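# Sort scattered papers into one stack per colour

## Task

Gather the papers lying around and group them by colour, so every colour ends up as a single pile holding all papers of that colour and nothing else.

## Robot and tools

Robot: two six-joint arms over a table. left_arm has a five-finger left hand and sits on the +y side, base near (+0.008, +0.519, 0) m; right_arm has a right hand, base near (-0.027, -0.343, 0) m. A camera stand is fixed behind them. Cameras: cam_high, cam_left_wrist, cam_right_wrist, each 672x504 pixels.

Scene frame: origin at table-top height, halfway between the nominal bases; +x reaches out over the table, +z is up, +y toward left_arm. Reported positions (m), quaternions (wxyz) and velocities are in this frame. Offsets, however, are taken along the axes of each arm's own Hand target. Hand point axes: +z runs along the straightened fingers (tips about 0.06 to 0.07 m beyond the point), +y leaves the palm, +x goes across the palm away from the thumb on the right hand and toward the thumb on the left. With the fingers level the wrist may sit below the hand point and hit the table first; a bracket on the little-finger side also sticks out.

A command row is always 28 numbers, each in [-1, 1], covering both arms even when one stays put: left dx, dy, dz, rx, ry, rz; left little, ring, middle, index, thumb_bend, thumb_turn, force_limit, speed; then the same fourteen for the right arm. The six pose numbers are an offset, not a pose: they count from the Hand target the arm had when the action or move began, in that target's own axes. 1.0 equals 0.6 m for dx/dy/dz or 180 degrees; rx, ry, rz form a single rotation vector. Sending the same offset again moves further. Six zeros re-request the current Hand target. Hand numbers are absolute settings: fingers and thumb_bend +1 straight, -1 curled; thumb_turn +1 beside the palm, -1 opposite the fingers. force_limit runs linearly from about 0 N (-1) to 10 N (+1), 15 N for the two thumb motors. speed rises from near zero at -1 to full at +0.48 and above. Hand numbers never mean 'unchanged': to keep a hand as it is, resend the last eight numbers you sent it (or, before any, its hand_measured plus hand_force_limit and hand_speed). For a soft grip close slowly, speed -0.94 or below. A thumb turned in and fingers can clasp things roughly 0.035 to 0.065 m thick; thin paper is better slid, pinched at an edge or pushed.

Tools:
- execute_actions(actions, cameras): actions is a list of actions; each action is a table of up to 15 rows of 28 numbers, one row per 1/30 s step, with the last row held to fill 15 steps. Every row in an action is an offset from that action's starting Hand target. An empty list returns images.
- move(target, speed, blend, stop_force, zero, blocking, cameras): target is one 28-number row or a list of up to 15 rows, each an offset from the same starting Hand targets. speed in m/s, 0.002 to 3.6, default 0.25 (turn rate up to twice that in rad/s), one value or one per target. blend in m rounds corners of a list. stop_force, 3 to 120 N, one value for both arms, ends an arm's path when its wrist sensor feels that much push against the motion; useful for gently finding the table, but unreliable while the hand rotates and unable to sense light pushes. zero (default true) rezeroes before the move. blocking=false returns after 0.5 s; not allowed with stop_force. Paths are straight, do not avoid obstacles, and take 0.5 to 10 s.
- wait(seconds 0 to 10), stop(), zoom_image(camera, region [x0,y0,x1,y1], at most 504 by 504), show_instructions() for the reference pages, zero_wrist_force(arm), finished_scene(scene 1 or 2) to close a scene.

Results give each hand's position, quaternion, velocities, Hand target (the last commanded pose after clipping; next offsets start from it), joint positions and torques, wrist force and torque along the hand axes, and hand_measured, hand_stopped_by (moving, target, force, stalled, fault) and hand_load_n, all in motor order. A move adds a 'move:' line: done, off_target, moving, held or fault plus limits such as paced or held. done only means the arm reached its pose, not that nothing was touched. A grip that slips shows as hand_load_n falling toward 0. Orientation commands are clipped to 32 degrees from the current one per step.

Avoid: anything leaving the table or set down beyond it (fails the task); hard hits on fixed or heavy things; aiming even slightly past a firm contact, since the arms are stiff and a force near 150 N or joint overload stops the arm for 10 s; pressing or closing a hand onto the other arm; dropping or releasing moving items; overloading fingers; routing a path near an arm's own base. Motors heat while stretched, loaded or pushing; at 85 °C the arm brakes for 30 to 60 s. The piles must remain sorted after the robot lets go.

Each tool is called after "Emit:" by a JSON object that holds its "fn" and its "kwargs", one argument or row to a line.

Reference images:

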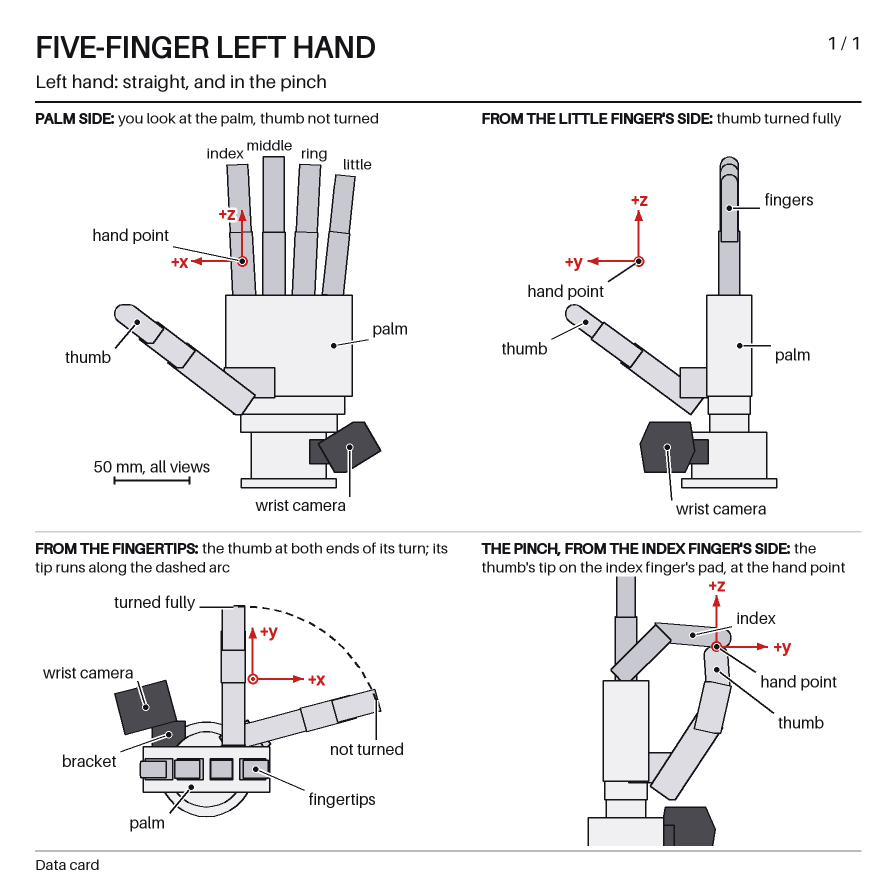

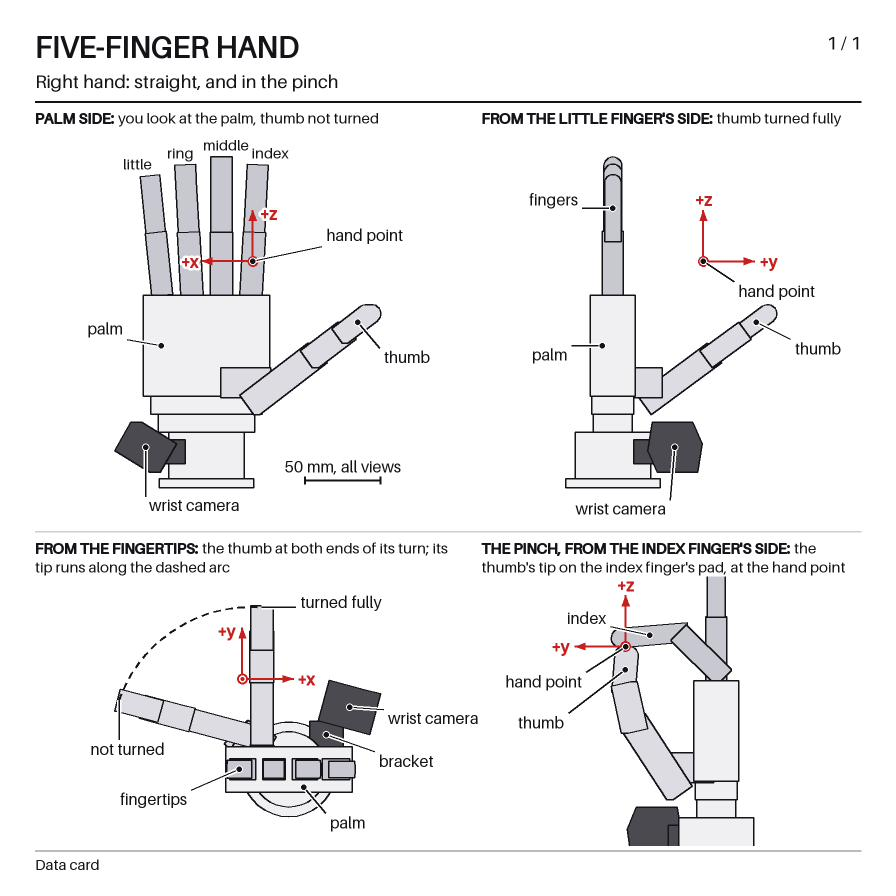

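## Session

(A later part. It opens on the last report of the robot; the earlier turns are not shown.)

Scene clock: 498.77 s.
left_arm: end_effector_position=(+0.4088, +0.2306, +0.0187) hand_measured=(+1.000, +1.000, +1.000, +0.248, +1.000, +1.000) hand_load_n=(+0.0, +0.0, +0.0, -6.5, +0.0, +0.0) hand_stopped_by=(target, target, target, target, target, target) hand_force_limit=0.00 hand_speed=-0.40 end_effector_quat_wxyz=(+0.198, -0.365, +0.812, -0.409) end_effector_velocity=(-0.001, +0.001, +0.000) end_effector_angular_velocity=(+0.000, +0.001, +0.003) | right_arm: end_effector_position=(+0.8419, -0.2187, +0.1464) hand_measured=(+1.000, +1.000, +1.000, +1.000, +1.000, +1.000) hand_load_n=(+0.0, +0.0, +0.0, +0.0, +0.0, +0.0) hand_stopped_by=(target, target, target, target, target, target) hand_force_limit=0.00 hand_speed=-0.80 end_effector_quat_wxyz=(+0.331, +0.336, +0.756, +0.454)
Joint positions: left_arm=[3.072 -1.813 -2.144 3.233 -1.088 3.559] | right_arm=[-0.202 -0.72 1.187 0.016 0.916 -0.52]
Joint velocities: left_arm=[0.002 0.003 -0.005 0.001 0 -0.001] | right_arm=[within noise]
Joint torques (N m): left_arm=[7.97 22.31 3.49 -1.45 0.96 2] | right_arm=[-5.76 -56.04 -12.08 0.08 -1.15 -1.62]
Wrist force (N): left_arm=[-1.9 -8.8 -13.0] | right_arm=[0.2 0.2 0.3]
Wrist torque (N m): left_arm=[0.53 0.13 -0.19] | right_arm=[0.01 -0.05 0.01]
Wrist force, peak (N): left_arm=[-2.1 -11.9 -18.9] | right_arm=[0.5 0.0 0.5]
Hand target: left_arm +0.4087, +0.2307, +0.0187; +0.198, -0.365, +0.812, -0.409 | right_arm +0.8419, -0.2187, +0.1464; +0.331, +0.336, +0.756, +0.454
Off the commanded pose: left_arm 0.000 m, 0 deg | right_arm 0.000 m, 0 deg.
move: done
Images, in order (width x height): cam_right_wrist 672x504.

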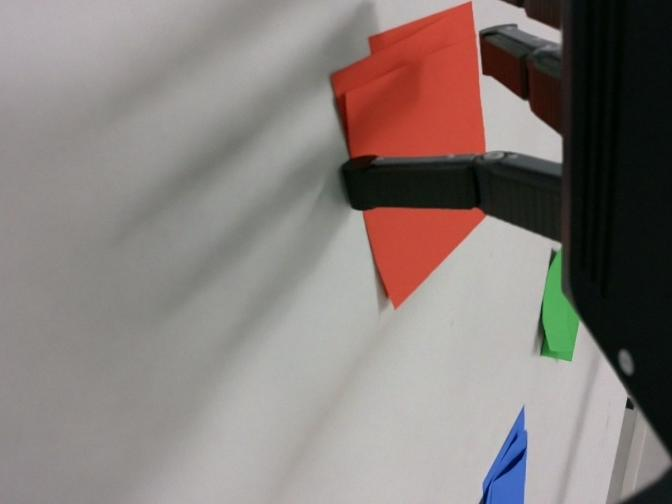

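Emit:
{"fn": "move", "kwargs": {
  "target": [0,-0.0181,0.0238,0,0,0,1,1,1,0.25,1,1,0,-0.4,0,0,0,0,0,0,1,1,1,1,1,1,0,-0.8],
  "speed": 0.025,
  "cameras": ["cam_right_wrist"]
}}

Scene clock: 499.87 s.
left_arm: end_effector_position=(+0.4223, +0.2188, +0.0191) hand_measured=(+1.000, +1.000, +1.000, +0.250, +1.000, +1.000) hand_load_n=(+0.0, +0.0, +0.0, +0.0, +0.0, +0.0) hand_stopped_by=(target, target, target, target, target, target) hand_force_limit=0.00 hand_speed=-0.40 end_effector_quat_wxyz=(+0.198, -0.365, +0.812, -0.409) end_effector_velocity=(-0.001, +0.001, +0.000) end_effector_angular_velocity=(+0.000, -0.001, +0.001) | right_arm: end_effector_position=(+0.8419, -0.2187, +0.1464) hand_measured=(+1.000, +1.000, +1.000, +1.000, +1.000, +1.000) hand_load_n=(+0.0, +0.0, +0.0, +0.0, +0.0, +0.0) hand_stopped_by=(target, target, target, target, target, target) hand_force_limit=0.00 hand_speed=-0.80 end_effector_quat_wxyz=(+0.331, +0.336, +0.756, +0.454)
Joint positions: left_arm=[3.039 -1.845 -2.095 3.227 -1.113 3.535] | right_arm=[-0.202 -0.72 1.187 0.016 0.916 -0.52]
Joint velocities: left_arm=[0.002 0.003 -0.005 0.002 0 0] | right_arm=[within noise]
Joint torques (N m): left_arm=[10.5 27.92 7.85 -1.28 1.34 1.28] | right_arm=[-6.97 -56.35 -10.76 0.03 -1.29 -1.52]
Wrist force (N): left_arm=[-1.7 -0.6 -0.9] | right_arm=[0.2 -0.1 0.3]
Wrist torque (N m): left_arm=[0.41 0.13 -0.23] | right_arm=[-0.03 -0.06 0.00]
Wrist force, peak (N): left_arm=[-2.0 -9.5 -12.9] | right_arm=[0.1 -0.1 0.5]
Hand target: left_arm +0.4223, +0.2189, +0.0191; +0.198, -0.365, +0.812, -0.409 | right_arm +0.8419, -0.2187, +0.1464; +0.331, +0.336, +0.756, +0.454
Off the commanded pose: left_arm 0.000 m, 0 deg | right_arm 0.000 m, 0 deg.
move: done
Images, in order (width x height): cam_right_wrist 672x504.

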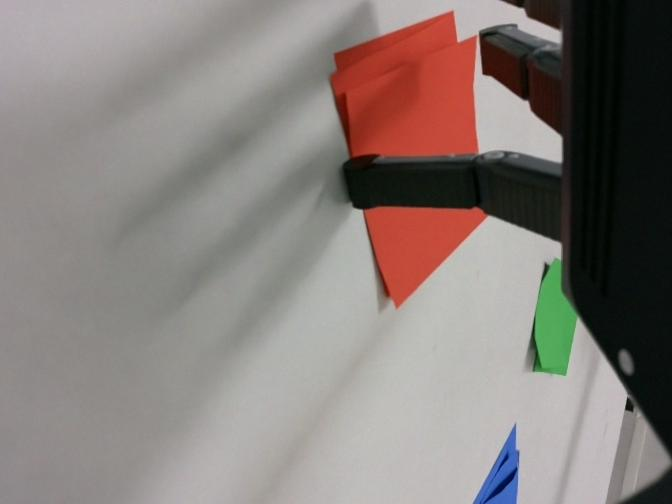

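Emit:
{"fn": "move", "kwargs": {
  "target": [
    [0,0.004,-0.0054,0,0,0,1,1,1,0.25,1,1,0,-0.4,0,0,0,0,0,0,1,1,1,1,1,1,0,-0.8],
    [0,-0.0213,-0.0237,0,0,0,1,1,1,0.25,1,1,0,-0.4,0,0,0,0,0,0,1,1,1,1,1,1,0,-0.8],
    [0,0.02,-0.17,0,0,0,1,1,1,0.25,1,1,0,-0.4,0,0,0,0,0,0,1,1,1,1,1,1,0,-0.8]
  ],
  "speed": [0.03,0.06,0.15],
  "cameras": ["cam_high"]
}}

Emit:
{"fn": "zoom_image", "kwargs": {
  "camera": "cam_high",
  "region": [380, 170, 480, 270]
}}

Scene clock: 502.17 s.
left_arm: end_effector_position=(+0.3539, +0.2768, +0.0692) hand_measured=(+1.000, +1.000, +1.000, +0.250, +1.000, +1.000) hand_load_n=(+0.0, -0.5, +0.0, +0.0, +0.0, +0.0) hand_stopped_by=(target, target, target, target, target, target) hand_force_limit=0.00 hand_speed=-0.40 end_effector_quat_wxyz=(+0.198, -0.365, +0.812, -0.409) | right_arm: end_effector_position=(+0.8419, -0.2187, +0.1464) hand_measured=(+1.000, +1.000, +1.000, +1.000, +1.000, +1.000) hand_load_n=(+0.0, +0.0, +0.0, +0.0, +0.0, +0.0) hand_stopped_by=(target, target, target, target, target, target) hand_force_limit=0.00 hand_speed=-0.80 end_effector_quat_wxyz=(+0.331, +0.336, +0.756, +0.454)
Joint positions: left_arm=[3.246 -1.565 -2.276 3.044 -0.961 3.7] | right_arm=[-0.202 -0.72 1.187 0.016 0.916 -0.52]
Joint torques (N m): left_arm=[0.15 17.74 13.33 -0.54 -1.38 -1.33] | right_arm=[-5.19 -55.64 -11.99 0.04 -1.29 -1.46]
Wrist force (N): left_arm=[-1.4 1.1 0.3] | right_arm=[0.2 0.0 0.3]
Wrist torque (N m): left_arm=[0.38 0.29 -0.26] | right_arm=[-0.01 -0.05 0.01]
Wrist force, peak (N): left_arm=[-1.8 -1.0 -0.9] | right_arm=[0.1 0.1 0.6]
Hand target: left_arm +0.3538, +0.2768, +0.0692; +0.198, -0.365, +0.812, -0.409 | right_arm +0.8419, -0.2187, +0.1464; +0.331, +0.336, +0.756, +0.454
Off the commanded pose: left_arm 0.000 m, 0 deg | right_arm 0.000 m, 0 deg.
move: done
Images, in order (width x height): cam_high 672x504.

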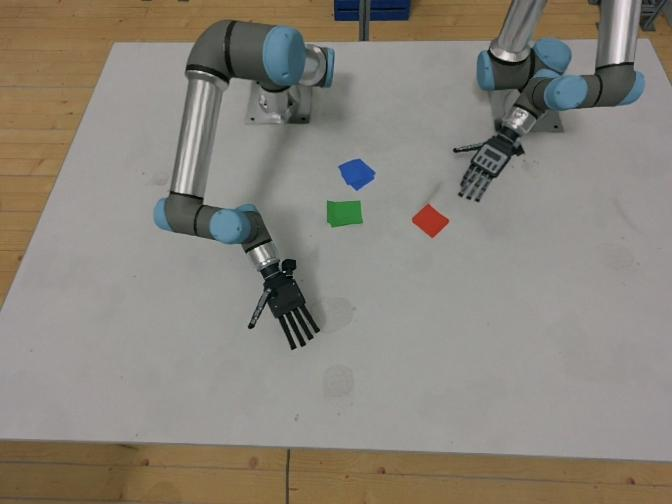

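Scaled by 5.040 from the camera's 672x504 image, which has a finer 960x720 frame.

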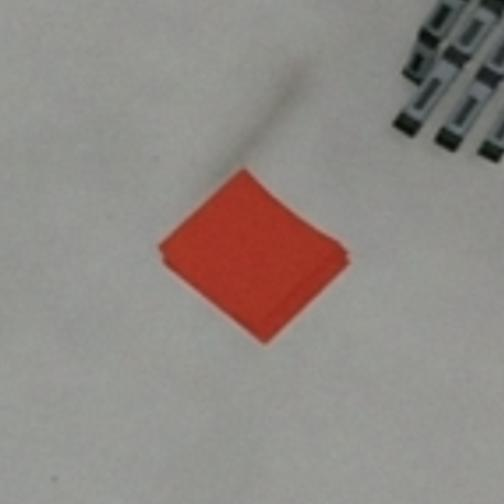

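Emit:
{"fn": "move", "kwargs": {
  "target": [0.2362,-0.2125,0.3625,0,0.1935,0.14,1,1,1,0.25,1,1,0,-0.4,0,0,0,0,0,0,1,1,1,1,1,1,0,-0.8],
  "speed": 0.2,
  "cameras": ["cam_right_wrist"]
}}

Scene clock: 504.90 s.
left_arm: end_effector_position=(+0.4509, +0.0058, +0.0416) hand_measured=(+1.000, +1.000, +1.000, +0.250, +1.000, +1.000) hand_load_n=(+0.0, +0.0, +0.0, +0.0, +0.0, +0.0) hand_stopped_by=(target, target, target, target, target, target) hand_force_limit=0.00 hand_speed=-0.40 end_effector_quat_wxyz=(+0.031, -0.044, +0.893, -0.447) | right_arm: end_effector_position=(+0.8419, -0.2187, +0.1464) hand_measured=(+1.000, +1.000, +1.000, +1.000, +1.000, +1.000) hand_load_n=(+0.0, +0.0, +0.0, +0.0, +0.0, +0.0) hand_stopped_by=(target, target, target, target, target, target) hand_force_limit=0.00 hand_speed=-0.80 end_effector_quat_wxyz=(+0.331, +0.336, +0.756, +0.454)
Joint positions: left_arm=[2.741 -2.316 -1.297 2.642 -0.812 3.951] | right_arm=[-0.202 -0.72 1.187 0.016 0.916 -0.52]
Joint torques (N m): left_arm=[7.57 37.5 26.02 -1.88 -1.73 -1.84] | right_arm=[-6.41 -55.91 -11.58 0.25 -1.22 -1.74]
Wrist force (N): left_arm=[-0.5 1.4 0.7] | right_arm=[0.1 -0.1 0.3]
Wrist torque (N m): left_arm=[0.34 0.12 -0.19] | right_arm=[-0.04 -0.03 0.00]
Wrist force, peak (N): left_arm=[-2.0 1.8 -0.8] | right_arm=[-0.1 -0.2 0.6]
Hand target: left_arm +0.4510, +0.0058, +0.0416; +0.031, -0.044, +0.893, -0.447 | right_arm +0.8419, -0.2187, +0.1464; +0.331, +0.336, +0.756, +0.454
Off the commanded pose: left_arm 0.000 m, 0 deg | right_arm 0.000 m, 0 deg.
move: done
Images, in order (width x height): cam_right_wrist 672x504.

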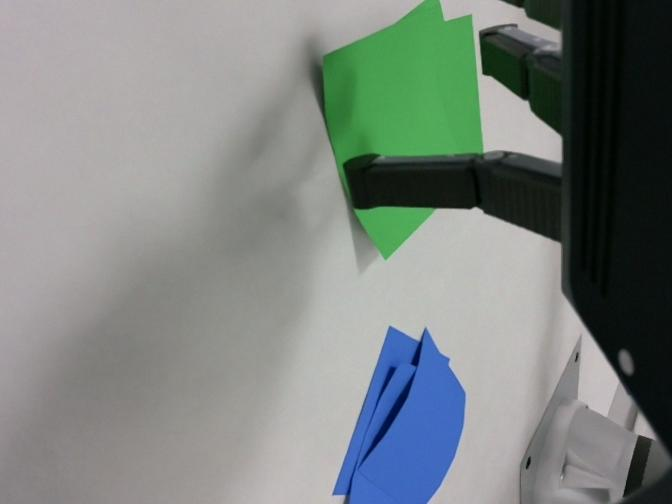

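Emit:
{"fn": "move", "kwargs": {
  "target": [-0.0083,0.0281,0.0142,0,0,0,1,1,1,0.25,1,1,0,-0.4,0,0,0,0,0,0,1,1,1,1,1,1,0,-0.8],
  "speed": 0.05
}}

Emit:
{"fn": "move", "kwargs": {
  "target": [0,0.0067,0.0049,0,0,0,1,1,1,0.25,1,1,0,-0.4,0,0,0,0,0,0,1,1,1,1,1,1,0,-0.8],
  "speed": 0.012,
  "stop_force": 3,
  "cameras": ["cam_right_wrist"]
}}

Scene clock: 505.83 s.
left_arm: end_effector_position=(+0.4559, +0.0097, +0.0230) hand_measured=(+1.000, +1.000, +1.000, +0.250, +1.000, +1.000) hand_load_n=(+0.0, +0.0, +0.0, +0.0, +0.0, +0.0) hand_stopped_by=(target, target, target, target, target, target) hand_force_limit=0.00 hand_speed=-0.40 end_effector_quat_wxyz=(+0.031, -0.044, +0.893, -0.447) | right_arm: end_effector_position=(+0.8419, -0.2187, +0.1464) hand_measured=(+1.000, +1.000, +1.000, +1.000, +1.000, +1.000) hand_load_n=(+0.0, +0.0, +0.0, +0.0, +0.0, +0.0) hand_stopped_by=(target, target, target, target, target, target) hand_force_limit=0.00 hand_speed=-0.80 end_effector_quat_wxyz=(+0.331, +0.336, +0.756, +0.454)
Joint positions: left_arm=[2.751 -2.343 -1.304 2.668 -0.806 3.962] | right_arm=[-0.202 -0.72 1.187 0.016 0.916 -0.52]
Joint torques (N m): left_arm=[-5.92 50.07 19.65 -2.99 2.37 0.38] | right_arm=[-5.78 -55.36 -12.42 0.11 -1.26 -1.69]
Wrist force (N): left_arm=[-0.4 1.1 0.4] | right_arm=[0.0 0.0 0.3]
Wrist torque (N m): left_arm=[0.30 0.12 -0.26] | right_arm=[-0.02 -0.02 0.00]
Wrist force, peak (N): left_arm=[-0.5 1.7 0.6] | right_arm=[0.3 0.1 0.4]
Hand target: left_arm +0.4559, +0.0096, +0.0231; +0.031, -0.044, +0.893, -0.447 | right_arm +0.8419, -0.2187, +0.1464; +0.331, +0.336, +0.756, +0.454
Off the commanded pose: left_arm 0.000 m, 0 deg | right_arm 0.000 m, 0 deg.
move: done

Scene clock: 507.13 s.
left_arm: end_effector_position=(+0.4559, +0.0096, +0.0201) hand_measured=(+1.000, +1.000, +1.000, +0.250, +1.000, +1.000) hand_load_n=(+0.0, +0.0, +0.0, +0.0, +0.0, +0.0) hand_stopped_by=(target, target, target, target, target, target) hand_force_limit=0.00 hand_speed=-0.40 end_effector_quat_wxyz=(+0.031, -0.044, +0.893, -0.447) | right_arm: end_effector_position=(+0.8419, -0.2187, +0.1464) hand_measured=(+1.000, +1.000, +1.000, +1.000, +1.000, +1.000) hand_load_n=(+0.0, +0.0, +0.0, +0.0, +0.0, +0.0) hand_stopped_by=(target, target, target, target, target, target) hand_force_limit=0.00 hand_speed=-0.80 end_effector_quat_wxyz=(+0.331, +0.336, +0.756, +0.454)
Joint positions: left_arm=[2.751 -2.346 -1.306 2.673 -0.806 3.962] | right_arm=[-0.202 -0.72 1.187 0.016 0.916 -0.52]
Joint torques (N m): left_arm=[-7.68 47.28 22.5 -2.98 0.4 -1.98] | right_arm=[-7.25 -55.68 -10.97 0.23 -1.42 -1.71]
Wrist force (N): left_arm=[-1.1 -2.2 -2.3] | right_arm=[0.2 0.0 0.3]
Wrist torque (N m): left_arm=[0.35 0.11 -0.26] | right_arm=[-0.02 -0.04 0.00]
Wrist force, peak (N): left_arm=[-1.2 -8.5 -6.8] | right_arm=[0.3 0.2 0.4]
Hand target: left_arm +0.4559, +0.0096, +0.0201; +0.031, -0.044, +0.893, -0.447 (not the last commanded pose) | right_arm +0.8419, -0.2187, +0.1464; +0.331, +0.336, +0.756, +0.454
Off the commanded pose: left_arm 0.002 m, 0 deg | right_arm 0.000 m, 0 deg.
move: contact (left_arm)
Images, in order (width x height): cam_right_wrist 672x504.

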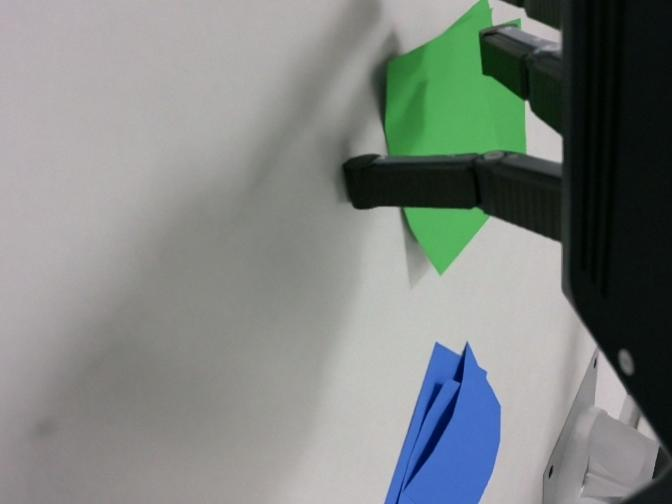

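Emit:
{"fn": "move", "kwargs": {
  "target": [
    [0,0.0009,0.0007,0,0,0,1,1,1,0.25,1,1,0,-0.4,0,0,0,0,0,0,1,1,1,1,1,1,0,-0.8],
    [0,-0.035,0.0488,0,0,0,1,1,1,0.25,1,1,0,-0.4,0,0,0,0,0,0,1,1,1,1,1,1,0,-0.8]
  ],
  "speed": 0.03,
  "cameras": ["cam_right_wrist"]
}}

Scene clock: 510.90 s.
left_arm: end_effector_position=(+0.4597, -0.0263, +0.0194) hand_measured=(+1.000, +1.000, +1.000, +0.248, +1.000, +1.000) hand_load_n=(+0.0, -0.5, +0.0, -11.0, +0.0, -0.5) hand_stopped_by=(target, target, target, target, target, target) hand_force_limit=0.00 hand_speed=-0.40 end_effector_quat_wxyz=(+0.031, -0.044, +0.893, -0.447) | right_arm: end_effector_position=(+0.8419, -0.2187, +0.1464) hand_measured=(+1.000, +1.000, +1.000, +1.000, +1.000, +1.000) hand_load_n=(+0.0, +0.0, +0.0, +0.0, +0.0, +0.0) hand_stopped_by=(target, target, target, target, target, target) hand_force_limit=0.00 hand_speed=-0.80 end_effector_quat_wxyz=(+0.331, +0.336, +0.756, +0.454)
Joint positions: left_arm=[2.697 -2.395 -1.207 2.664 -0.837 3.901] | right_arm=[-0.202 -0.72 1.187 0.016 0.916 -0.52]
Joint torques (N m): left_arm=[6.36 33.87 1.91 -0.18 -0.5 3.6] | right_arm=[-5.55 -56.09 -10.82 0.19 -1.26 -1.73]
Wrist force (N): left_arm=[-2.5 -19.8 -24.6] | right_arm=[0.1 0.0 0.4]
Wrist torque (N m): left_arm=[0.49 0.07 -0.04] | right_arm=[-0.03 -0.04 0.00]
Wrist force, peak (N): left_arm=[-2.5 -19.8 -24.6] | right_arm=[0.2 0.2 0.5]
Hand target: left_arm +0.4598, -0.0262, +0.0194; +0.031, -0.044, +0.893, -0.447 | right_arm +0.8419, -0.2187, +0.1464; +0.331, +0.336, +0.756, +0.454
Off the commanded pose: left_arm 0.000 m, 0 deg | right_arm 0.000 m, 0 deg.
move: done
Images, in order (width x height): cam_right_wrist 672x504.

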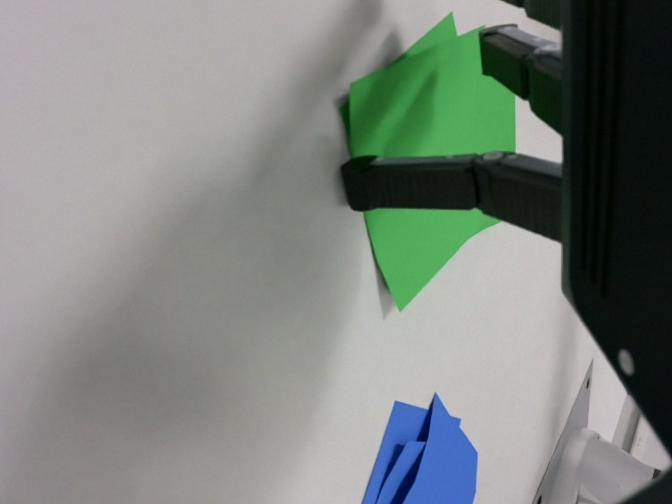

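Emit:
{"fn": "move", "kwargs": {
  "target": [
    [0,0.003,-0.0058,0,0,0,1,1,1,0.25,1,1,0,-0.4,0,0,0,0,0,0,1,1,1,1,1,1,0,-0.8],
    [0,-0.02,-0.021,0,0,0,1,1,1,0.25,1,1,0,-0.4,0,0,0,0,0,0,1,1,1,1,1,1,0,-0.8],
    [0,0.02,-0.17,0,0,0,1,1,1,0.25,1,1,0,-0.4,0,0,0,0,0,0,1,1,1,1,1,1,0,-0.8]
  ],
  "speed": [0.03,0.06,0.15],
  "cameras": ["cam_right_wrist","cam_high"]
}}

Emit:
{"fn": "zoom_image", "kwargs": {
  "camera": "cam_high",
  "region": [310, 150, 410, 250]
}}

Scene clock: 513.20 s.
left_arm: end_effector_position=(+0.4495, +0.0621, +0.0709) hand_measured=(+1.000, +1.000, +1.000, +0.250, +1.000, +1.000) hand_load_n=(+0.0, +0.0, +0.0, +0.0, -0.5, -0.5) hand_stopped_by=(target, target, target, target, target, target) hand_force_limit=0.00 hand_speed=-0.40 end_effector_quat_wxyz=(+0.031, -0.044, +0.893, -0.447) | right_arm: end_effector_position=(+0.8419, -0.2187, +0.1464) hand_measured=(+1.000, +1.000, +1.000, +1.000, +1.000, +1.000) hand_load_n=(+0.0, +0.5, +0.0, +0.0, +0.0, +0.0) hand_stopped_by=(target, target, target, target, target, target) hand_force_limit=0.00 hand_speed=-0.80 end_effector_quat_wxyz=(+0.331, +0.336, +0.756, +0.454)
Joint positions: left_arm=[2.838 -2.227 -1.393 2.567 -0.76 4.067] | right_arm=[-0.202 -0.72 1.187 0.016 0.916 -0.52]
Joint torques (N m): left_arm=[-2.16 42.36 14.89 -0.6 -1.69 -0.93] | right_arm=[-5.66 -56.16 -10.92 0.22 -1.24 -1.55]
Wrist force (N): left_arm=[-0.9 1.5 0.2] | right_arm=[0.1 0.2 0.4]
Wrist torque (N m): left_arm=[0.36 0.14 -0.21] | right_arm=[0.00 -0.04 0.01]
Wrist force, peak (N): left_arm=[-2.1 -20.2 -24.3] | right_arm=[0.3 0.0 0.5]
Hand target: left_arm +0.4495, +0.0621, +0.0709; +0.031, -0.044, +0.893, -0.447 | right_arm +0.8419, -0.2187, +0.1464; +0.331, +0.336, +0.756, +0.454
Off the commanded pose: left_arm 0.000 m, 0 deg | right_arm 0.000 m, 0 deg.
move: done
Images, in order (width x height): cam_high 672x504, cam_right_wrist 672x504.

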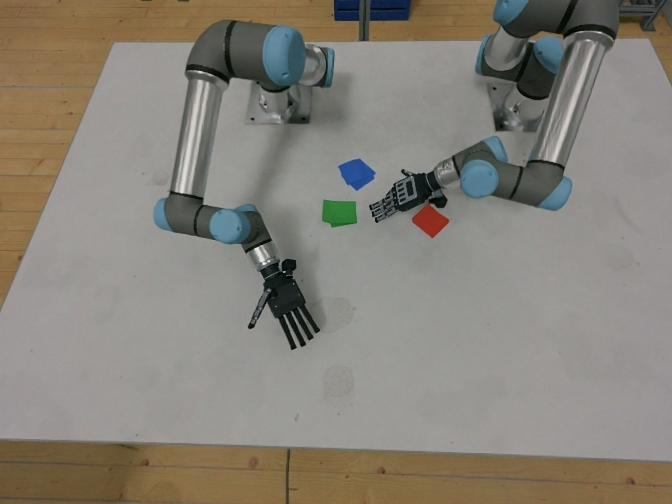

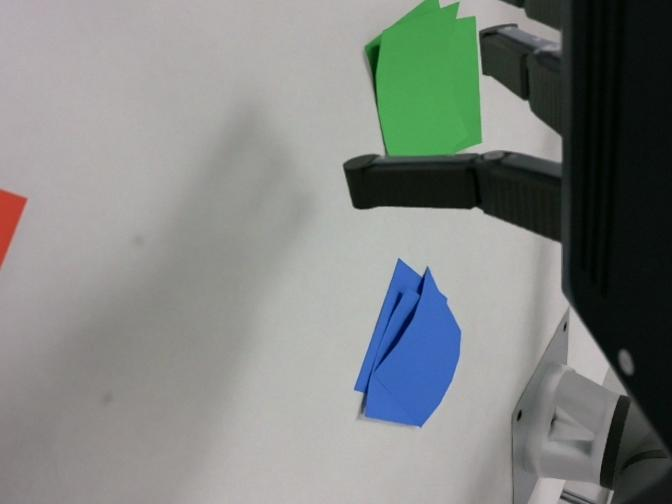

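Scaled by 5.040 from the camera's 672x504 image, which has a finer 960x720 frame.

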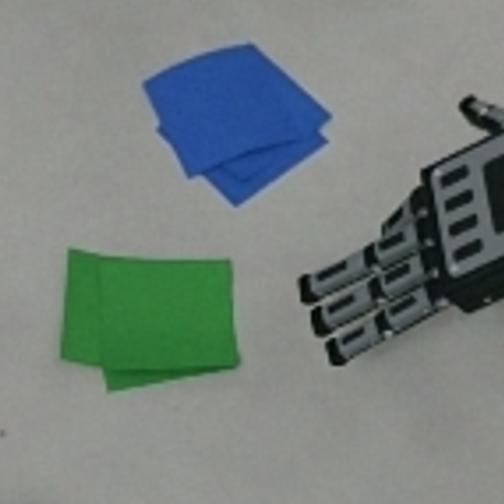

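Emit:
{"fn": "move", "kwargs": {
  "target": [0.025,-0.1375,0.243,-0.035,0.0089,0.0066,1,1,1,0.8,1,-1,0,-0.4,0,0,0,0,0,0,1,1,1,1,1,1,0,-0.8],
  "speed": 0.15,
  "cameras": ["cam_right_wrist"]
}}

Scene clock: 517.10 s.
left_arm: end_effector_position=(+0.4526, -0.1047, +0.0494) hand_measured=(+1.000, +1.000, +1.000, +0.800, +1.000, -1.000) hand_load_n=(+0.0, +0.0, +0.0, +0.0, +0.0, +0.0) hand_stopped_by=(target, target, target, target, target, target) hand_force_limit=0.00 hand_speed=-0.40 end_effector_quat_wxyz=(+0.021, -0.030, +0.917, -0.397) | right_arm: end_effector_position=(+0.8419, -0.2187, +0.1464) hand_measured=(+1.000, +1.000, +1.000, +1.000, +1.000, +1.000) hand_load_n=(+0.0, +0.0, +0.0, +0.0, +0.0, +0.0) hand_stopped_by=(target, target, target, target, target, target) hand_force_limit=0.00 hand_speed=-0.80 end_effector_quat_wxyz=(+0.331, +0.336, +0.756, +0.454)
Joint positions: left_arm=[2.555 -2.548 -0.798 2.371 -0.972 3.854] | right_arm=[-0.202 -0.72 1.187 0.016 0.916 -0.52]
Joint torques (N m): left_arm=[1.67 46.45 26.64 -2.61 2.61 -1.23] | right_arm=[-6.19 -56.75 -12.55 0.16 -1.31 -1.83]
Wrist force (N): left_arm=[-0.6 1.4 0.0] | right_arm=[0.1 0.2 0.4]
Wrist torque (N m): left_arm=[0.38 0.15 -0.30] | right_arm=[0.00 -0.04 0.01]
Wrist force, peak (N): left_arm=[-0.9 2.6 -0.7] | right_arm=[0.3 0.1 0.5]
Hand target: left_arm +0.4526, -0.1047, +0.0494; +0.021, -0.030, +0.917, -0.397 | right_arm +0.8419, -0.2187, +0.1464; +0.331, +0.336, +0.756, +0.454
Off the commanded pose: left_arm 0.000 m, 0 deg | right_arm 0.000 m, 0 deg.
move: done
Images, in order (width x height): cam_right_wrist 672x504.

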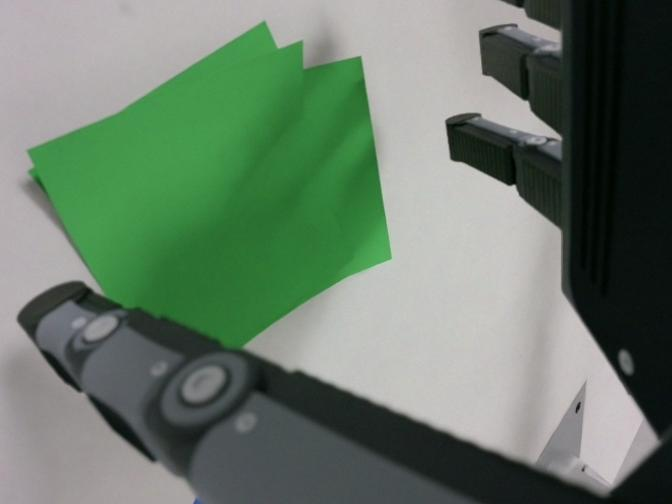

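Emit:
{"fn": "move", "kwargs": {
  "target": [
    [0,0.0353,0.0332,0,0,0,1,1,1,0.8,1,-1,0,-0.4,0,0,0,0,0,0,1,1,1,1,1,1,0,-0.8],
    [0,0.0462,0.0434,0,0,0,1,1,1,0.8,1,-1,0,-0.4,0,0,0,0,0,0,1,1,1,1,1,1,0,-0.8]
  ],
  "speed": [0.06,0.008],
  "stop_force": 3,
  "cameras": ["cam_right_wrist"]
}}

Scene clock: 519.50 s.
left_arm: end_effector_position=(+0.4530, -0.1047, +0.0148) hand_measured=(+1.000, +1.000, +1.000, +0.800, +1.000, -1.000) hand_load_n=(+0.0, +0.0, +0.0, +0.0, +0.0, +0.0) hand_stopped_by=(target, target, target, target, target, target) hand_force_limit=0.00 hand_speed=-0.40 end_effector_quat_wxyz=(+0.021, -0.030, +0.917, -0.397) | right_arm: end_effector_position=(+0.8419, -0.2187, +0.1464) hand_measured=(+1.000, +1.000, +1.000, +1.000, +1.000, +1.000) hand_load_n=(+0.0, +0.0, +0.0, +0.0, +0.0, -0.5) hand_stopped_by=(target, target, target, target, target, target) hand_force_limit=0.00 hand_speed=-0.80 end_effector_quat_wxyz=(+0.331, +0.336, +0.756, +0.454)
Joint positions: left_arm=[2.556 -2.575 -0.836 2.436 -0.972 3.855] | right_arm=[-0.202 -0.72 1.187 0.016 0.916 -0.52]
Joint torques (N m): left_arm=[9.57 54.49 25.55 -2.79 -0.29 3.12] | right_arm=[-6.84 -56.77 -11.42 0.03 -1.45 -1.66]
Wrist force (N): left_arm=[-1.0 -2.6 -2.9] | right_arm=[-0.1 0.2 0.5]
Wrist torque (N m): left_arm=[0.00 0.20 -0.25] | right_arm=[0.00 -0.01 -0.01]
Wrist force, peak (N): left_arm=[-0.6 -6.4 -5.6] | right_arm=[0.1 0.2 0.6]
Hand target: left_arm +0.4530, -0.1047, +0.0148; +0.021, -0.030, +0.917, -0.397 (not the last commanded pose) | right_arm +0.8419, -0.2187, +0.1464; +0.331, +0.336, +0.756, +0.454
Off the commanded pose: left_arm 0.003 m, 0 deg | right_arm 0.000 m, 0 deg.
move: contact (left_arm); path passed 1 of 2 targets
Images, in order (width x height): cam_right_wrist 672x504.

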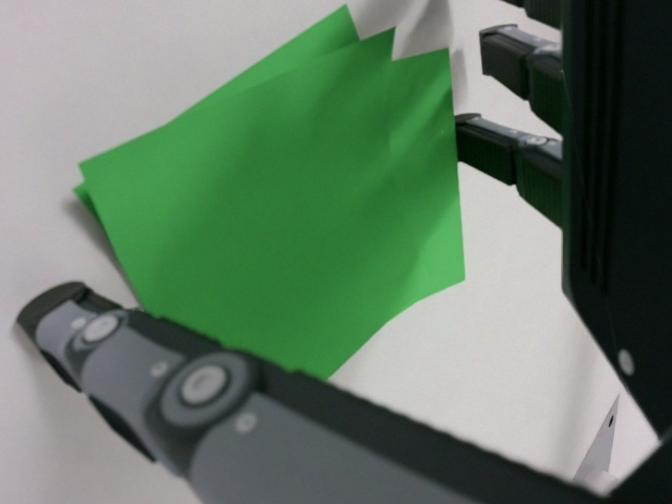

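Emit:
{"fn": "move", "kwargs": {
  "target": [0,0,0,-0.006,0,0,1,1,1,0.8,1,-1,0,-0.4,0,0,0,0,0,0,1,1,1,1,1,1,0,-0.8],
  "speed": 0.05,
  "cameras": ["cam_right_wrist"]
}}

Scene clock: 520.47 s.
left_arm: end_effector_position=(+0.4531, -0.1047, +0.0148) hand_measured=(+1.000, +1.000, +1.000, +0.800, +1.000, -1.000) hand_load_n=(+0.0, +0.0, +0.0, +0.5, +0.0, +0.0) hand_stopped_by=(target, target, target, target, target, target) hand_force_limit=0.00 hand_speed=-0.40 end_effector_quat_wxyz=(+0.021, -0.030, +0.921, -0.388) end_effector_velocity=(+0.000, +0.000, -0.001) end_effector_angular_velocity=(-0.002, -0.002, +0.000) | right_arm: end_effector_position=(+0.8419, -0.2187, +0.1464) hand_measured=(+1.000, +1.000, +1.000, +1.000, +1.000, +1.000) hand_load_n=(+0.0, +0.0, +0.0, +0.0, +0.0, +0.0) hand_stopped_by=(target, target, target, target, target, target) hand_force_limit=0.00 hand_speed=-0.80 end_effector_quat_wxyz=(+0.331, +0.336, +0.756, +0.454)
Joint positions: left_arm=[2.551 -2.587 -0.81 2.407 -0.987 3.859] | right_arm=[-0.202 -0.72 1.187 0.016 0.916 -0.52]
Joint velocities: left_arm=[0 0 -0.003 0.005 0 0] | right_arm=[within noise]
Joint torques (N m): left_arm=[-3.79 53.02 11.82 0.52 1.91 2.48] | right_arm=[-6.41 -55.9 -11.34 0.09 -1.34 -1.62]
Wrist force (N): left_arm=[-1.5 -0.3 -2.8] | right_arm=[0.1 0.0 0.2]
Wrist torque (N m): left_arm=[0.55 0.20 -0.35] | right_arm=[-0.01 -0.04 0.00]
Wrist force, peak (N): left_arm=[-1.1 -2.6 -3.1] | right_arm=[0.2 0.1 0.5]
Hand target: left_arm +0.4530, -0.1047, +0.0148; +0.020, -0.030, +0.921, -0.389 | right_arm +0.8419, -0.2187, +0.1464; +0.331, +0.336, +0.756, +0.454
Off the commanded pose: left_arm 0.000 m, 0 deg | right_arm 0.000 m, 0 deg.
move: done
Images, in order (width x height): cam_right_wrist 672x504.

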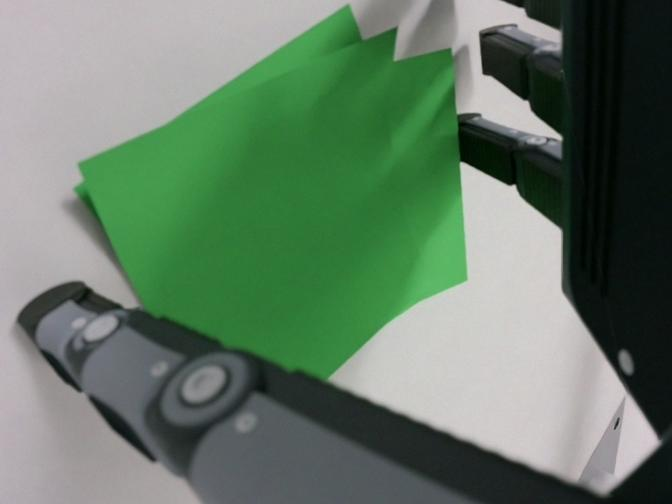

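Emit:
{"fn": "move", "kwargs": {
  "target": [
    [0,0,0,0,0,0,1,1,1,0.82,1,-1,0.2,-0.6,0,0,0,0,0,0,1,1,1,1,1,1,0,-0.8],
    [0,0.0007,0.0007,0,0,0,1,1,1,0.82,0.92,-1,0.2,-0.6,0,0,0,0,0,0,1,1,1,1,1,1,0,-0.8]
  ],
  "speed": 0.02,
  "cameras": ["cam_right_wrist"]
}}

Scene clock: 522.70 s.
left_arm: end_effector_position=(+0.4531, -0.1047, +0.0142) hand_measured=(+1.000, +1.000, +1.000, +0.820, +0.922, -1.000) hand_load_n=(+0.0, +0.0, +0.0, +0.0, +2.5, +0.0) hand_stopped_by=(target, target, target, target, target, target) hand_force_limit=0.20 hand_speed=-0.60 end_effector_quat_wxyz=(+0.020, -0.030, +0.921, -0.389) | right_arm: end_effector_position=(+0.8419, -0.2187, +0.1464) hand_measured=(+1.000, +1.000, +1.000, +1.000, +1.000, +1.000) hand_load_n=(+0.0, +0.0, +0.0, +0.0, +0.0, +0.0) hand_stopped_by=(target, target, target, target, target, target) hand_force_limit=0.00 hand_speed=-0.80 end_effector_quat_wxyz=(+0.331, +0.336, +0.756, +0.454)
Joint positions: left_arm=[2.551 -2.587 -0.811 2.408 -0.987 3.859] | right_arm=[-0.202 -0.72 1.187 0.016 0.916 -0.52]
Joint torques (N m): left_arm=[9.09 45.68 14.08 -0.73 3.25 -2.04] | right_arm=[-6.49 -55.88 -11.52 0.13 -1.25 -1.61]
Wrist force (N): left_arm=[-1.0 -0.5 -3.6] | right_arm=[0.2 -0.1 0.3]
Wrist torque (N m): left_arm=[0.13 0.18 -0.31] | right_arm=[-0.04 -0.04 0.00]
Wrist force, peak (N): left_arm=[-2.1 -0.9 -4.5] | right_arm=[0.2 0.0 0.5]
Hand target: left_arm +0.4531, -0.1047, +0.0142; +0.020, -0.030, +0.921, -0.389 | right_arm +0.8419, -0.2187, +0.1464; +0.331, +0.336, +0.756, +0.454
Off the commanded pose: left_arm 0.000 m, 0 deg | right_arm 0.000 m, 0 deg.
move: done
Images, in order (width x height): cam_right_wrist 672x504.

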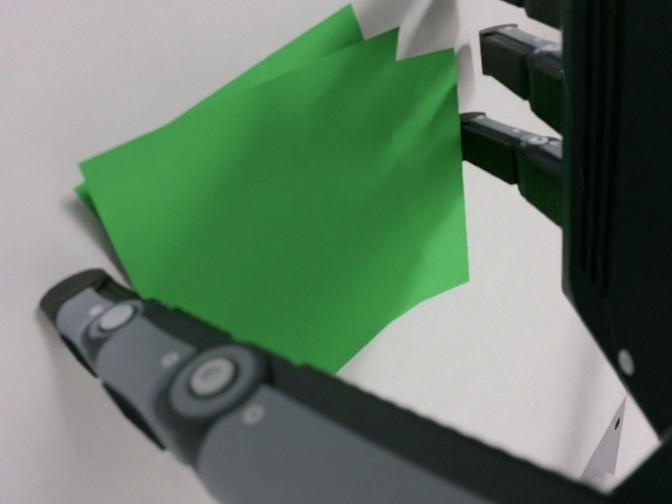

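Emit:
{"fn": "move", "kwargs": {
  "target": [
    [0,0.0001,0.0001,0,0,0,1,1,1,0.81,0.84,-1,0.2,-0.6,0,0,0,0,0,0,1,1,1,1,1,1,0,-0.8],
    [0,0.0004,0.0004,0,0,0,1,1,1,0.81,0.76,-1,0.2,-0.6,0,0,0,0,0,0,1,1,1,1,1,1,0,-0.8]
  ],
  "speed": 0.02,
  "cameras": ["cam_right_wrist"]
}}

Scene clock: 524.70 s.
left_arm: end_effector_position=(+0.4531, -0.1047, +0.0138) hand_measured=(+1.000, +1.000, +1.000, +0.810, +0.766, -1.000) hand_load_n=(+0.0, +0.0, +0.0, +3.0, +7.0, -1.0) hand_stopped_by=(target, target, target, target, target, target) hand_force_limit=0.20 hand_speed=-0.60 end_effector_quat_wxyz=(+0.020, -0.030, +0.921, -0.389) | right_arm: end_effector_position=(+0.8419, -0.2187, +0.1464) hand_measured=(+1.000, +1.000, +1.000, +1.000, +1.000, +1.000) hand_load_n=(+0.0, +0.0, +0.0, +0.0, +0.0, +0.0) hand_stopped_by=(target, target, target, target, target, target) hand_force_limit=0.00 hand_speed=-0.80 end_effector_quat_wxyz=(+0.331, +0.336, +0.756, +0.454)
Joint positions: left_arm=[2.551 -2.587 -0.811 2.409 -0.987 3.859] | right_arm=[-0.202 -0.72 1.187 0.016 0.916 -0.52]
Joint torques (N m): left_arm=[3.84 33.9 8.29 1.46 -2.06 -2.01] | right_arm=[-7.04 -55.3 -11.76 0.23 -1.41 -1.52]
Wrist force (N): left_arm=[-0.6 -10.1 -17.5] | right_arm=[0.1 0.1 0.4]
Wrist torque (N m): left_arm=[-0.29 0.02 -0.16] | right_arm=[-0.01 -0.04 0.00]
Wrist force, peak (N): left_arm=[-0.8 -9.8 -18.4] | right_arm=[0.3 0.1 0.5]
Hand target: left_arm +0.4531, -0.1047, +0.0138; +0.020, -0.030, +0.921, -0.389 | right_arm +0.8419, -0.2187, +0.1464; +0.331, +0.336, +0.756, +0.454
Off the commanded pose: left_arm 0.000 m, 0 deg | right_arm 0.000 m, 0 deg.
move: done
Images, in order (width x height): cam_right_wrist 672x504.

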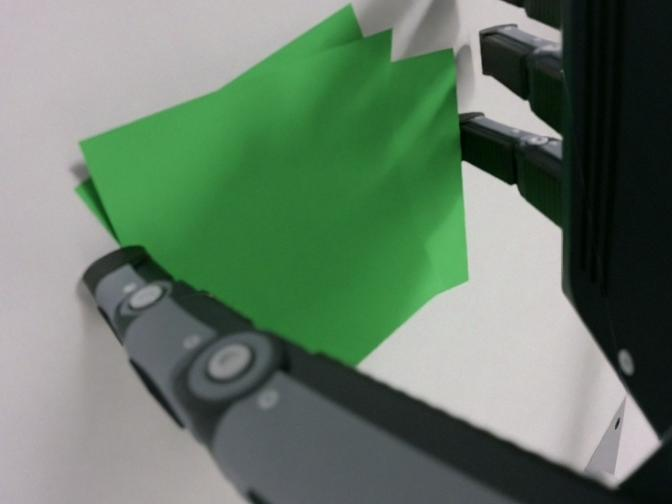

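Emit:
{"fn": "move", "kwargs": {
  "target": [
    [0,-0.0003,-0.0003,0,0,0,1,1,1,0.81,0.7,-1,0.2,-0.6,0,0,0,0,0,0,1,1,1,1,1,1,0,-0.8],
    [0,-0.0003,-0.0003,0,0,0,1,1,1,0.81,0.63,-1,0.2,-0.6,0,0,0,0,0,0,1,1,1,1,1,1,0,-0.8]
  ],
  "speed": 0.02,
  "cameras": ["cam_right_wrist"]
}}

Scene clock: 526.03 s.
left_arm: end_effector_position=(+0.4531, -0.1047, +0.0141) hand_measured=(+1.000, +1.000, +1.000, +0.810, +0.630, -1.000) hand_load_n=(+0.0, -0.5, +0.0, +2.5, +0.0, +0.0) hand_stopped_by=(target, target, target, target, target, target) hand_force_limit=0.20 hand_speed=-0.60 end_effector_quat_wxyz=(+0.020, -0.030, +0.921, -0.389) | right_arm: end_effector_position=(+0.8419, -0.2187, +0.1464) hand_measured=(+1.000, +1.000, +1.000, +1.000, +1.000, +1.000) hand_load_n=(+0.0, +0.0, +0.0, +0.0, +0.0, +0.0) hand_stopped_by=(target, target, target, target, target, target) hand_force_limit=0.00 hand_speed=-0.80 end_effector_quat_wxyz=(+0.331, +0.336, +0.756, +0.454)
Joint positions: left_arm=[2.551 -2.587 -0.811 2.409 -0.987 3.859] | right_arm=[-0.202 -0.72 1.187 0.016 0.916 -0.52]
Joint torques (N m): left_arm=[0.7 51.82 23.57 -1.99 -2.29 -1.82] | right_arm=[-5.43 -56.3 -12.19 0.45 -1.18 -1.62]
Wrist force (N): left_arm=[-0.9 -2.6 -3.4] | right_arm=[0.1 0.0 0.4]
Wrist torque (N m): left_arm=[0.58 0.21 -0.30] | right_arm=[-0.02 -0.04 0.00]
Wrist force, peak (N): left_arm=[-0.8 -10.1 -17.6] | right_arm=[0.0 0.1 0.5]
Hand target: left_arm +0.4531, -0.1047, +0.0141; +0.020, -0.030, +0.921, -0.389 | right_arm +0.8419, -0.2187, +0.1464; +0.331, +0.336, +0.756, +0.454
Off the commanded pose: left_arm 0.000 m, 0 deg | right_arm 0.000 m, 0 deg.
move: done
Images, in order (width x height): cam_right_wrist 672x504.

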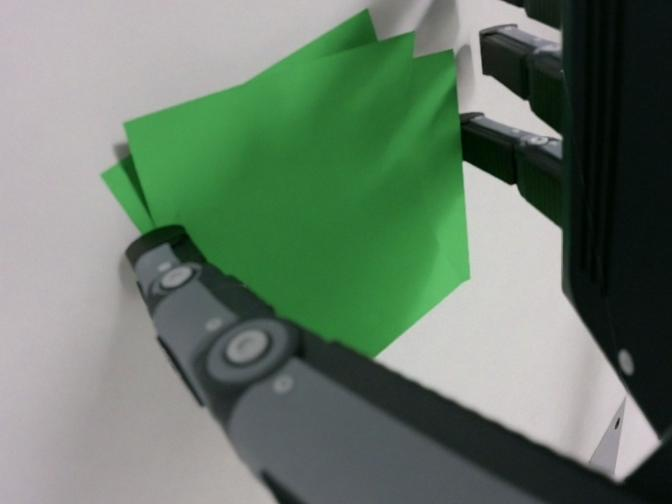

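Emit:
{"fn": "move", "kwargs": {
  "target": [
    [0,0.0003,0.0003,0,0,0,1,1,1,0.815,0.57,-1,0.2,-0.6,0,0,0,0,0,0,1,1,1,1,1,1,0,-0.8],
    [0,0.0005,0.0005,0,0,0,1,1,1,0.82,0.52,-1,0.2,-0.6,0,0,0,0,0,0,1,1,1,1,1,1,0,-0.8]
  ],
  "speed": 0.02,
  "cameras": ["cam_right_wrist"]
}}

Scene clock: 536.03 s.
left_arm: end_effector_position=(+0.4531, -0.1047, +0.0136) hand_measured=(+1.000, +1.000, +1.000, +0.820, +0.520, -1.000) hand_load_n=(+0.0, +0.0, +0.0, +1.0, +0.0, -0.5) hand_stopped_by=(target, target, target, target, target, target) hand_force_limit=0.20 hand_speed=-0.60 end_effector_quat_wxyz=(+0.020, -0.030, +0.921, -0.389) | right_arm: end_effector_position=(+0.8419, -0.2187, +0.1464) hand_measured=(+1.000, +1.000, +1.000, +1.000, +1.000, +1.000) hand_load_n=(+0.0, +0.0, +0.0, +0.0, +0.0, +0.0) hand_stopped_by=(target, target, target, target, target, target) hand_force_limit=0.00 hand_speed=-0.80 end_effector_quat_wxyz=(+0.331, +0.336, +0.756, +0.454)
Joint positions: left_arm=[2.551 -2.587 -0.811 2.409 -0.987 3.859] | right_arm=[-0.202 -0.72 1.187 0.016 0.916 -0.52]
Joint torques (N m): left_arm=[-11.04 45.51 12.72 -0.58 -0.78 -1.44] | right_arm=[-6.27 -55.39 -11.73 0.19 -1.26 -1.56]
Wrist force (N): left_arm=[-1.3 -2.3 -7.9] | right_arm=[0.1 0.2 0.4]
Wrist torque (N m): left_arm=[0.81 0.20 -0.32] | right_arm=[0.00 -0.03 0.01]
Wrist force, peak (N): left_arm=[-0.6 -4.4 -12.2] | right_arm=[0.4 -0.1 0.5]
Hand target: left_arm +0.4531, -0.1047, +0.0137; +0.020, -0.030, +0.921, -0.389 | right_arm +0.8419, -0.2187, +0.1464; +0.331, +0.336, +0.756, +0.454
Off the commanded pose: left_arm 0.000 m, 0 deg | right_arm 0.000 m, 0 deg.
move: done
Images, in order (width x height): cam_right_wrist 672x504.

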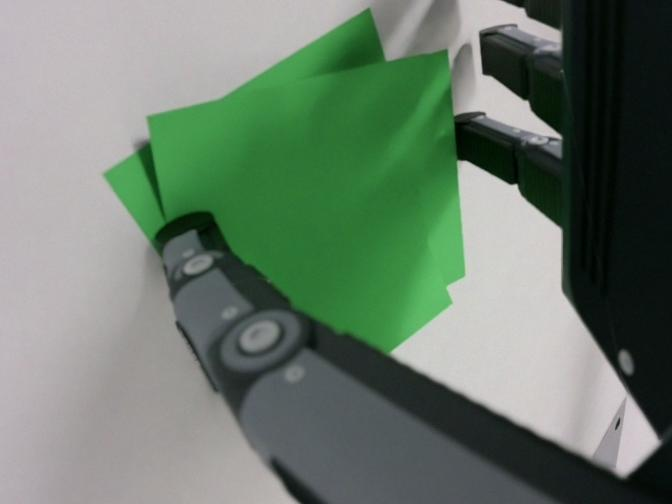

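Emit:
{"fn": "move", "kwargs": {
  "target": [
    [0,-0.006,-0.0058,0,0,0,1,1,1,0.82,0.6,-1,0.2,-0.6,0,0,0,0,0,0,1,1,1,1,1,1,0,-0.8],
    [0,-0.06,-0.058,0,0,0,1,1,1,0.82,0.8,-1,0.2,-0.6,0,0,0,0,0,0,1,1,1,1,1,1,0,-0.8],
    [0,0.06,-0.17,0,0,0,1,1,1,0.82,0.8,-1,0.2,-0.6,0,0,0,0,0,0,1,1,1,1,1,1,0,-0.8]
  ],
  "speed": [0.02,0.06,0.15],
  "cameras": ["cam_right_wrist","cam_high"]
}}

Emit:
{"fn": "zoom_image", "kwargs": {
  "camera": "cam_high",
  "region": [310, 150, 410, 250]
}}

Scene clock: 539.73 s.
left_arm: end_effector_position=(+0.4455, -0.0069, +0.0590) hand_measured=(+1.000, +1.000, +1.000, +0.820, +0.800, -1.000) hand_load_n=(+0.0, -0.5, +0.0, +0.0, +0.0, +0.0) hand_stopped_by=(target, target, target, target, target, target) hand_force_limit=0.20 hand_speed=-0.60 end_effector_quat_wxyz=(+0.020, -0.030, +0.921, -0.389) | right_arm: end_effector_position=(+0.8419, -0.2187, +0.1464) hand_measured=(+1.000, +1.000, +1.000, +1.000, +1.000, +1.000) hand_load_n=(+0.0, +0.5, +0.0, +0.0, +0.0, +0.0) hand_stopped_by=(target, target, target, target, target, target) hand_force_limit=0.00 hand_speed=-0.80 end_effector_quat_wxyz=(+0.331, +0.336, +0.756, +0.454)
Joint positions: left_arm=[2.68 -2.362 -1.133 2.428 -0.92 3.994] | right_arm=[-0.202 -0.72 1.187 0.016 0.916 -0.52]
Joint torques (N m): left_arm=[-4.14 46.91 11.3 -3.06 -1.83 -1.3] | right_arm=[-6.57 -55.35 -12.05 0.01 -1.39 -1.65]
Wrist force (N): left_arm=[-0.7 1.2 0.1] | right_arm=[0.1 0.1 0.3]
Wrist torque (N m): left_arm=[0.32 0.18 -0.14] | right_arm=[0.00 -0.04 0.01]
Wrist force, peak (N): left_arm=[-1.3 -2.5 -8.1] | right_arm=[0.2 0.0 0.6]
Hand target: left_arm +0.4454, -0.0068, +0.0590; +0.020, -0.030, +0.921, -0.389 | right_arm +0.8419, -0.2187, +0.1464; +0.331, +0.336, +0.756, +0.454
Off the commanded pose: left_arm 0.000 m, 0 deg | right_arm 0.000 m, 0 deg.
move: done
Images, in order (width x height): cam_high 672x504, cam_right_wrist 672x504.

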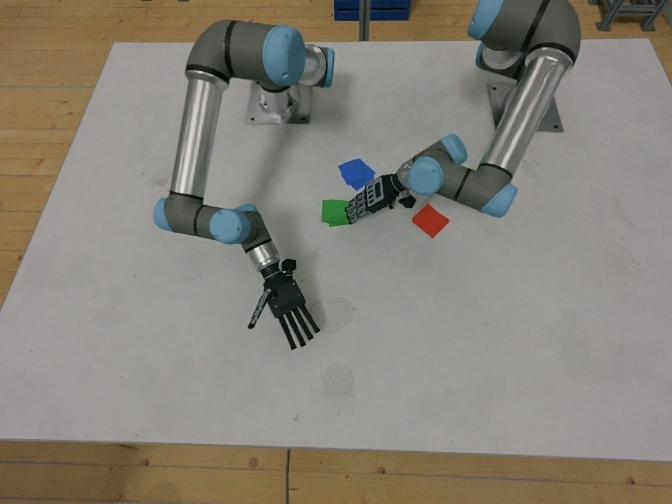

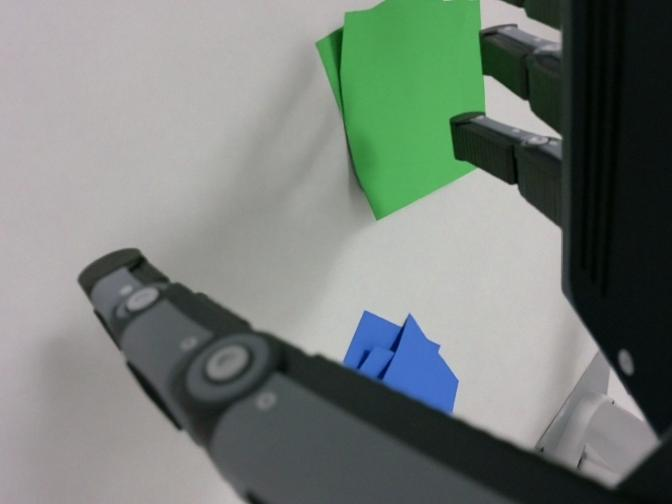

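Scaled by 5.040 from the camera's 672x504 image, which has a finer 960x720 frame.

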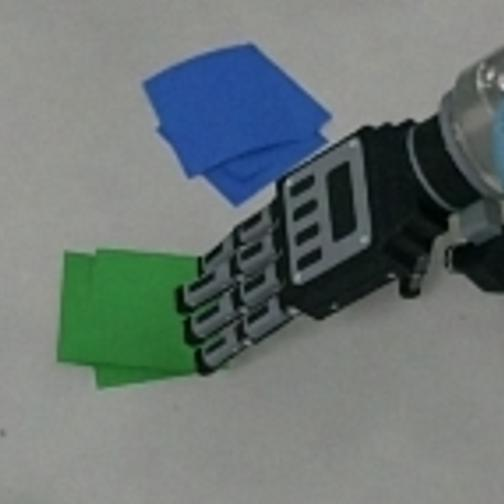

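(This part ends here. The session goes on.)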